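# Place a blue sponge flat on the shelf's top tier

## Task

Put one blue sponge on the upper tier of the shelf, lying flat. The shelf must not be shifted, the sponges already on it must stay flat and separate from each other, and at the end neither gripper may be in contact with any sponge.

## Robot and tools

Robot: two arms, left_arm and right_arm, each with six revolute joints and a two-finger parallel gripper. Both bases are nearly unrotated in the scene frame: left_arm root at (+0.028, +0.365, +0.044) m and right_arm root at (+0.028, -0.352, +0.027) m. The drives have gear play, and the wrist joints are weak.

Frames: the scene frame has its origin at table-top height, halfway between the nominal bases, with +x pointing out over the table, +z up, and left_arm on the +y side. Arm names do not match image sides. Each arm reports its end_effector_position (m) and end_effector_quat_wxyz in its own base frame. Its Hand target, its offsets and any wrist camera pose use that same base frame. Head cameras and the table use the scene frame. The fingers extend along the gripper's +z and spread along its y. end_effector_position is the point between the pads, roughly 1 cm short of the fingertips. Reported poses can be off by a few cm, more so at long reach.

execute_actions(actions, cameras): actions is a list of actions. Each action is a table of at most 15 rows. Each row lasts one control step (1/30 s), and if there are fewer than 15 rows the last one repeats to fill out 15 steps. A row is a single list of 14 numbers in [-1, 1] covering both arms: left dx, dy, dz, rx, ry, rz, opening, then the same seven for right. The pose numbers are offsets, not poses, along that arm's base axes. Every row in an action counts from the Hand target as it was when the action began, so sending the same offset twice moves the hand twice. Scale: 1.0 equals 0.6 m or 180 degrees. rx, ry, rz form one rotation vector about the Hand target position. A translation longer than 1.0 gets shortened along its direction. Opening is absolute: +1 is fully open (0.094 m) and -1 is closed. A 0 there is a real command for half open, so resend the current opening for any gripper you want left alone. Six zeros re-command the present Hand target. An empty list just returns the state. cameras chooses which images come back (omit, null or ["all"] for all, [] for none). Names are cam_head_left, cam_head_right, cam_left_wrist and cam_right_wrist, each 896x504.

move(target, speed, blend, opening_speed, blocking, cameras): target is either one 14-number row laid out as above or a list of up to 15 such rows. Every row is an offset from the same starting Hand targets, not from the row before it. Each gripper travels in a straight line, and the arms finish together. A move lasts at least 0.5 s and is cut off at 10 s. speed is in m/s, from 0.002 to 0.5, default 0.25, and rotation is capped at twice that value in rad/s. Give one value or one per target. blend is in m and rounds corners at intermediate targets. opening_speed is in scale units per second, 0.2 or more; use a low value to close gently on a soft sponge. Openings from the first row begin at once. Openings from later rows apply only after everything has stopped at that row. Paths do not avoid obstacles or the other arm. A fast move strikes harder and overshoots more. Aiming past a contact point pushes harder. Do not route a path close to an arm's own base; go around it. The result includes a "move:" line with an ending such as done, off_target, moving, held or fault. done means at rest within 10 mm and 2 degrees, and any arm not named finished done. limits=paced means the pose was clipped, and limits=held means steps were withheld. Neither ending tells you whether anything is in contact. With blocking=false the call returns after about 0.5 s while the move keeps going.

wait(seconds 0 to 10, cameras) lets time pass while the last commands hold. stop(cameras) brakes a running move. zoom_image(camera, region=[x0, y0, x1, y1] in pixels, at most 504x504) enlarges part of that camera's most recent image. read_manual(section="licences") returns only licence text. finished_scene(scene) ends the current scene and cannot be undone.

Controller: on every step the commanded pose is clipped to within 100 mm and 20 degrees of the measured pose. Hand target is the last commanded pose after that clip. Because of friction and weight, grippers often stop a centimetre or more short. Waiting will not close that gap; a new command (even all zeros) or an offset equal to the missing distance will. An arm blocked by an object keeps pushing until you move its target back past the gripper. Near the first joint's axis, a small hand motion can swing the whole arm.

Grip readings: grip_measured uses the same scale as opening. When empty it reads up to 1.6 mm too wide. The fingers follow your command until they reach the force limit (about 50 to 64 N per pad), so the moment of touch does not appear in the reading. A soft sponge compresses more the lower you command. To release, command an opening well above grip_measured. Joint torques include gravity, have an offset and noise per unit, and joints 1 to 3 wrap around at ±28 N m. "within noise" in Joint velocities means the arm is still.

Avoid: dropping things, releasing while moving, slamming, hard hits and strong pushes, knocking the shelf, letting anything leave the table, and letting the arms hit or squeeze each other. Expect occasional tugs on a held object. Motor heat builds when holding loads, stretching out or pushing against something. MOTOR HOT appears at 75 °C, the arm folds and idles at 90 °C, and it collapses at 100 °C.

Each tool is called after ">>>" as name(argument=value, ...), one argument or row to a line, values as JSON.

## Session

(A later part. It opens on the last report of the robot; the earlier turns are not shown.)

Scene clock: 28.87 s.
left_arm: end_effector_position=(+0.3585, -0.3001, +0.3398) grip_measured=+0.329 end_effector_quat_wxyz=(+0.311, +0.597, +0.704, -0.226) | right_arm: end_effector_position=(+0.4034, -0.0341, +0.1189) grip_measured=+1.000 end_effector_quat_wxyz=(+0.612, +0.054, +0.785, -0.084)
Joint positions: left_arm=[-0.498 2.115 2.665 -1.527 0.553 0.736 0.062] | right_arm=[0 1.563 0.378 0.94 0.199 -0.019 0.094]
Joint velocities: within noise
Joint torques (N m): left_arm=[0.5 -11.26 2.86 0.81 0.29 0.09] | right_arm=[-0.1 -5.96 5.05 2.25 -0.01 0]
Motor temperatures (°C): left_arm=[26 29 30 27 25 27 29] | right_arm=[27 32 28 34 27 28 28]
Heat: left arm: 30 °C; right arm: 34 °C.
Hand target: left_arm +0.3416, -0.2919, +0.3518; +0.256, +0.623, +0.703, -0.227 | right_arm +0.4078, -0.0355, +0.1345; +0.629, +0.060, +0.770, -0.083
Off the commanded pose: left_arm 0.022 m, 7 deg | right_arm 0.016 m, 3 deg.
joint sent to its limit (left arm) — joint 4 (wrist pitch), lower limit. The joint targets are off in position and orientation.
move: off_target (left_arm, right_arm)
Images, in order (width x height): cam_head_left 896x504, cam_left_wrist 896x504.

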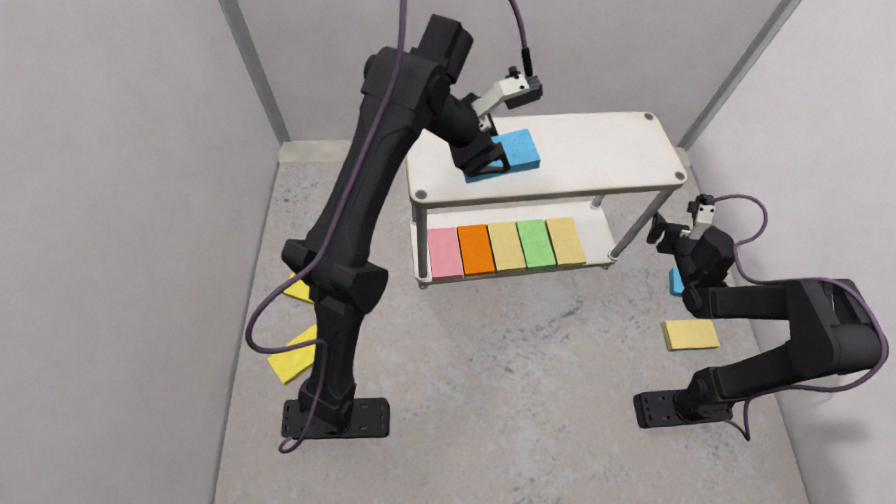

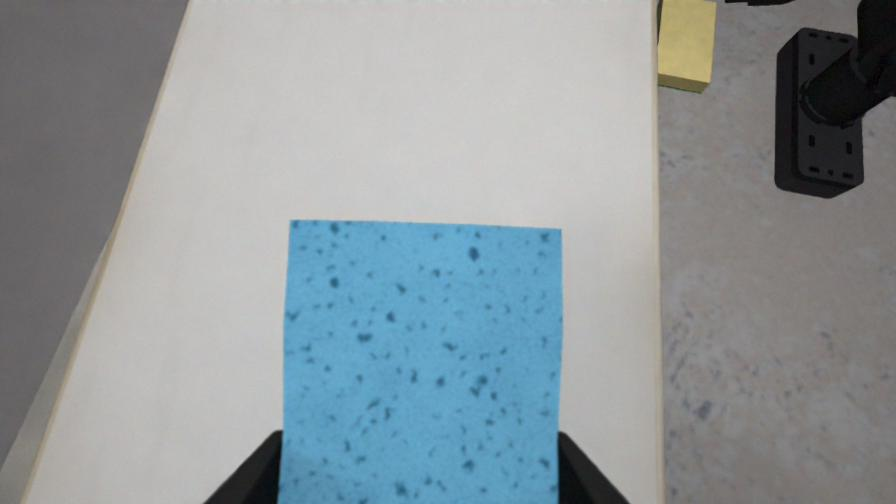

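>>> move(
  target=[0,0,-0.03,0,0,0,0.15,0,0,0,0,0,0,1],
  speed=0.05,
  cameras=["cam_left_wrist"],
)

Scene clock: 30.67 s.
left_arm: end_effector_position=(+0.3535, -0.2977, +0.3356) grip_measured=+0.329 end_effector_quat_wxyz=(+0.303, +0.606, +0.700, -0.225) | right_arm: end_effector_position=(+0.4034, -0.0341, +0.1189) grip_measured=+1.000 end_effector_quat_wxyz=(+0.612, +0.054, +0.785, -0.084)
Joint positions: left_arm=[-0.498 2.092 2.618 -1.527 0.554 0.763 0.062] | right_arm=[0 1.563 0.378 0.94 0.199 -0.019 0.094]
Joint velocities: within noise
Joint torques (N m): left_arm=[0.38 -9.4 2.21 0.76 0.23 0.11] | right_arm=[-0.09 -5.96 5.05 2.25 -0.01 0.01]
Motor temperatures (°C): left_arm=[26 30 30 27 25 27 29] | right_arm=[27 32 28 34 27 28 28]
Heat: left arm: 30 °C; right arm: 34 °C.
Hand target: left_arm +0.3416, -0.2919, +0.3338; +0.256, +0.623, +0.703, -0.227 | right_arm +0.4078, -0.0355, +0.1345; +0.629, +0.060, +0.770, -0.083
Off the commanded pose: left_arm 0.013 m, 6 deg | right_arm 0.016 m, 3 deg.
joint sent to its limit (left arm) — joint 4 (wrist pitch), lower limit. The joint targets are off in position and orientation.
move: off_target (left_arm, right_arm)
Images, in order (width x height): cam_left_wrist 896x504.

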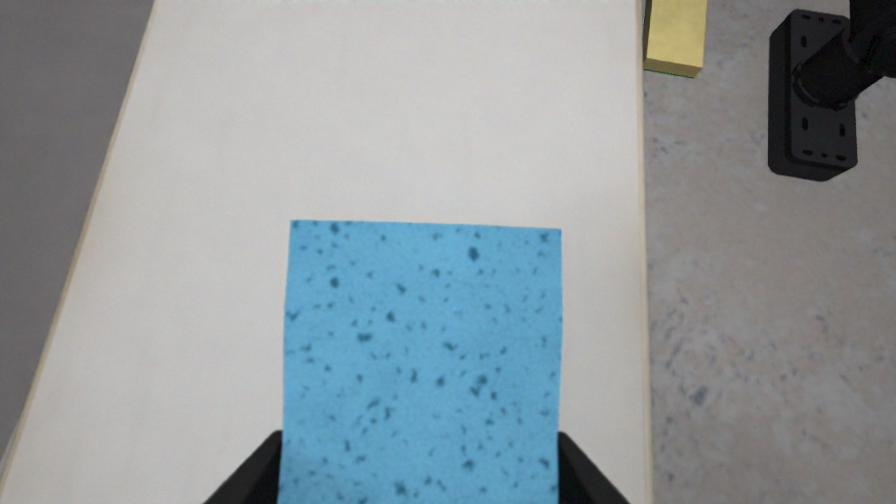

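>>> move(
  target=[0.01,0,-0.025,0,0,0,0.15,0,0,0,0,0,0,1],
  speed=0.05,
  cameras=["cam_head_left","cam_left_wrist"],
)

>>> zoom_image(
  camera="cam_head_left",
  region=[400, 60, 600, 220],
)

Scene clock: 32.27 s.
left_arm: end_effector_position=(+0.3524, -0.2984, +0.3342) grip_measured=+0.329 end_effector_quat_wxyz=(+0.302, +0.612, +0.693, -0.233) | right_arm: end_effector_position=(+0.4034, -0.0341, +0.1189) grip_measured=+1.000 end_effector_quat_wxyz=(+0.612, +0.054, +0.785, -0.084)
Joint positions: left_arm=[-0.492 2.092 2.605 -1.526 0.58 0.785 0.062] | right_arm=[0 1.563 0.378 0.94 0.199 -0.019 0.094]
Joint velocities: within noise
Joint torques (N m): left_arm=[0.42 -7.82 1.84 0.74 0.1 0.17] | right_arm=[-0.09 -5.96 5.04 2.25 -0.01 0]
Motor temperatures (°C): left_arm=[26 30 30 27 25 27 29] | right_arm=[27 32 28 35 27 28 28]
Heat: left arm: 30 °C; right arm: 35 °C.
Hand target: left_arm +0.3476, -0.2919, +0.3188; +0.256, +0.623, +0.703, -0.227 | right_arm +0.4078, -0.0355, +0.1345; +0.629, +0.060, +0.770, -0.083
Off the commanded pose: left_arm 0.017 m, 6 deg | right_arm 0.016 m, 3 deg.
joint sent to its limit (left arm) — joint 4 (wrist pitch), lower limit. The joint targets are off in position, not in orientation.
move: off_target (left_arm, right_arm)
Images, in order (width x height): cam_head_left 896x504, cam_left_wrist 896x504.

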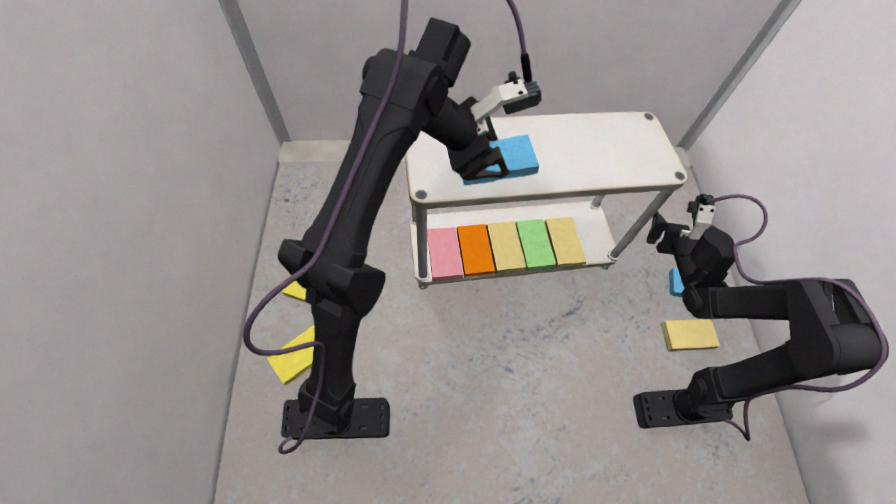

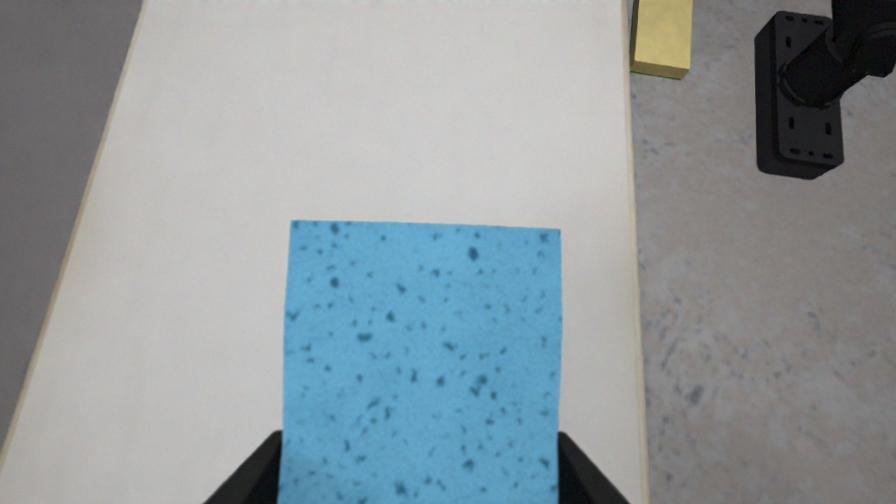

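Scaled by 2.520 from the camera's 896x504 image, which has a finer 1280x720 frame.

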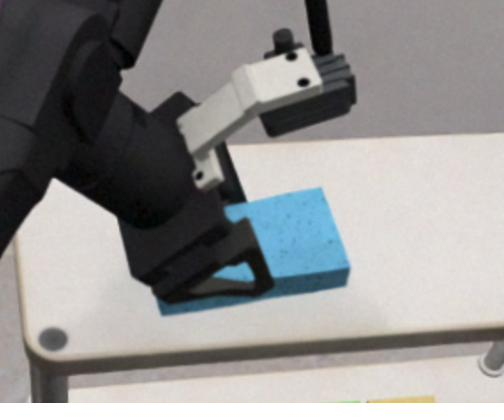

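>>> move(
  target=[0,0,0,0,0,0,0.9,0,0,0,0,0,0,1],
  opening_speed=0.5,
  cameras=["cam_head_left","cam_left_wrist"],
)

>>> zoom_image(
  camera="cam_head_left",
  region=[400, 60, 600, 220],
)

Scene clock: 34.50 s.
left_arm: end_effector_position=(+0.3536, -0.2948, +0.3257) grip_measured=+0.897 end_effector_quat_wxyz=(+0.290, +0.613, +0.699, -0.226) | right_arm: end_effector_position=(+0.4034, -0.0341, +0.1189) grip_measured=+1.000 end_effector_quat_wxyz=(+0.612, +0.054, +0.785, -0.084)
Joint positions: left_arm=[-0.49 2.092 2.586 -1.533 0.56 0.794 0.089] | right_arm=[0 1.563 0.378 0.94 0.199 -0.019 0.094]
Joint velocities: within noise
Joint torques (N m): left_arm=[0.29 -7.88 3.23 0.76 0.2 0.07] | right_arm=[-0.09 -5.97 5.05 2.25 -0.01 0.01]
Motor temperatures (°C): left_arm=[26 30 30 27 25 27 29] | right_arm=[27 32 28 35 27 28 28]
Heat: left arm: 30 °C; right arm: 35 °C.
Hand target: left_arm +0.3476, -0.2919, +0.3188; +0.256, +0.623, +0.703, -0.227 | right_arm +0.4078, -0.0355, +0.1345; +0.629, +0.060, +0.770, -0.083
Off the commanded pose: left_arm 0.010 m, 4 deg | right_arm 0.016 m, 3 deg.
joint sent to its limit (left arm) — joint 4 (wrist pitch), lower limit. The joint targets are off in position, not in orientation.
move: off_target (left_arm, right_arm)
Images, in order (width x height): cam_head_left 896x504, cam_left_wrist 896x504.

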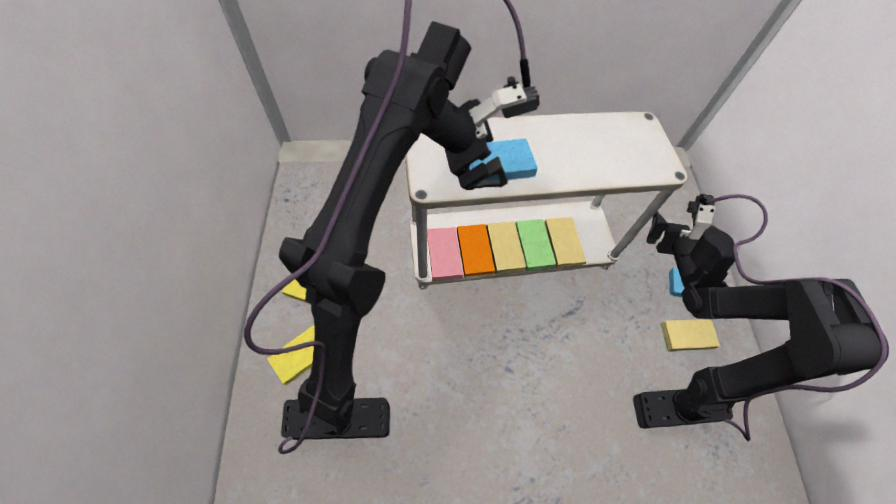

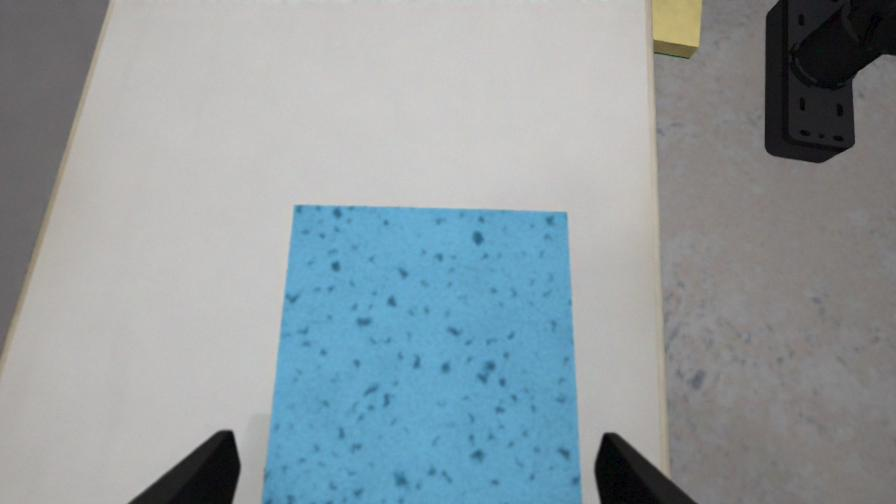

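Scaled by 2.520 from the camera's 896x504 image, which has a finer 1280x720 frame.

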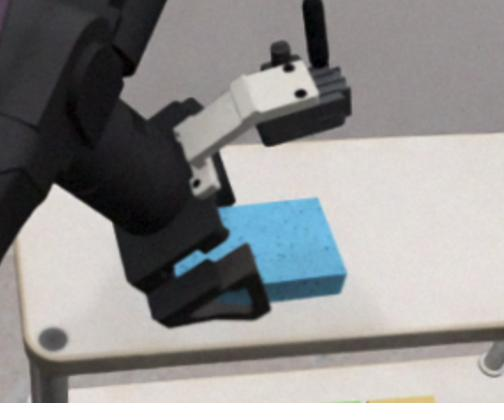

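>>> move(
  target=[0.01,0.12,0.19,0,0,0,0.9,0,0,0,0,0,0,1],
  speed=0.12,
  cameras=["cam_head_left","cam_head_right"],
)

>>> zoom_image(
  camera="cam_head_left",
  region=[400, 60, 600, 220],
)

Scene clock: 36.67 s.
left_arm: end_effector_position=(+0.3754, -0.2199, +0.4083) grip_measured=+0.898 end_effector_quat_wxyz=(+0.410, +0.550, +0.699, -0.203) | right_arm: end_effector_position=(+0.4034, -0.0341, +0.1189) grip_measured=+1.000 end_effector_quat_wxyz=(+0.612, +0.054, +0.785, -0.084)
Joint positions: left_arm=[-0.28 2.008 2.721 -1.536 0.656 0.788 0.089] | right_arm=[0 1.563 0.378 0.94 0.199 -0.019 0.094]
Joint velocities: within noise
Joint torques (N m): left_arm=[0.34 -9.14 6.26 1.01 0.58 -0.09] | right_arm=[-0.1 -5.96 5.04 2.25 -0.01 0.01]
Motor temperatures (°C): left_arm=[26 30 30 27 25 27 29] | right_arm=[27 32 28 35 27 28 28]
Heat: left arm: 30 °C; right arm: 35 °C.
Hand target: left_arm +0.3536, -0.2199, +0.4328; +0.260, +0.622, +0.703, -0.226 | right_arm +0.4078, -0.0355, +0.1345; +0.629, +0.060, +0.770, -0.083
Off the commanded pose: left_arm 0.033 m, 20 deg; orientation clipped | right_arm 0.016 m, 3 deg.
joint sent to its limit (left arm) — joint 4 (wrist pitch), lower limit. The joint targets are off in position and orientation.
move: off_target (left_arm, right_arm); limits=paced
Images, in order (width x height): cam_head_left 896x504, cam_head_right 896x504.

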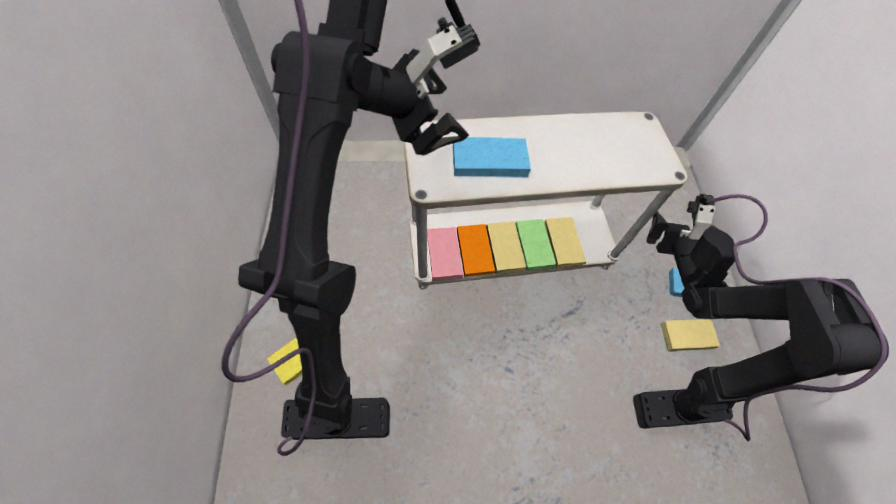

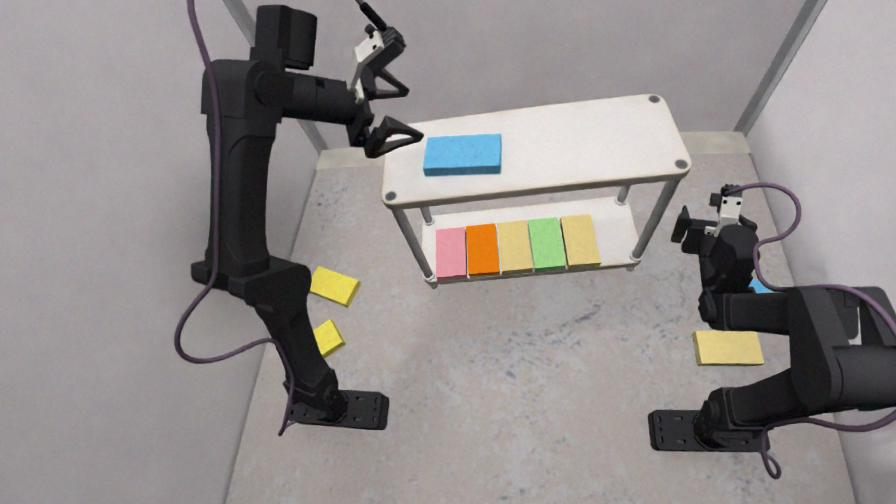

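Scaled by 2.520 from the camera's 896x504 image, which has a finer 1280x720 frame.

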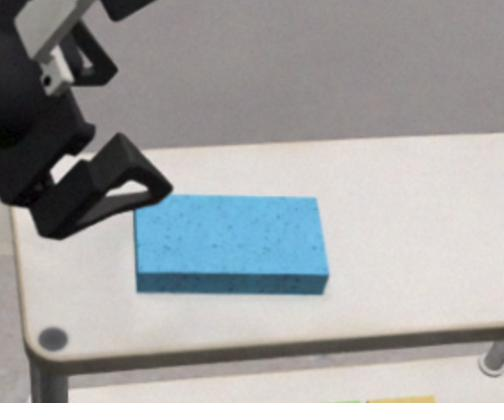

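>>> finished_scene(
  scene=2,
)

The scene is finished: the task was done.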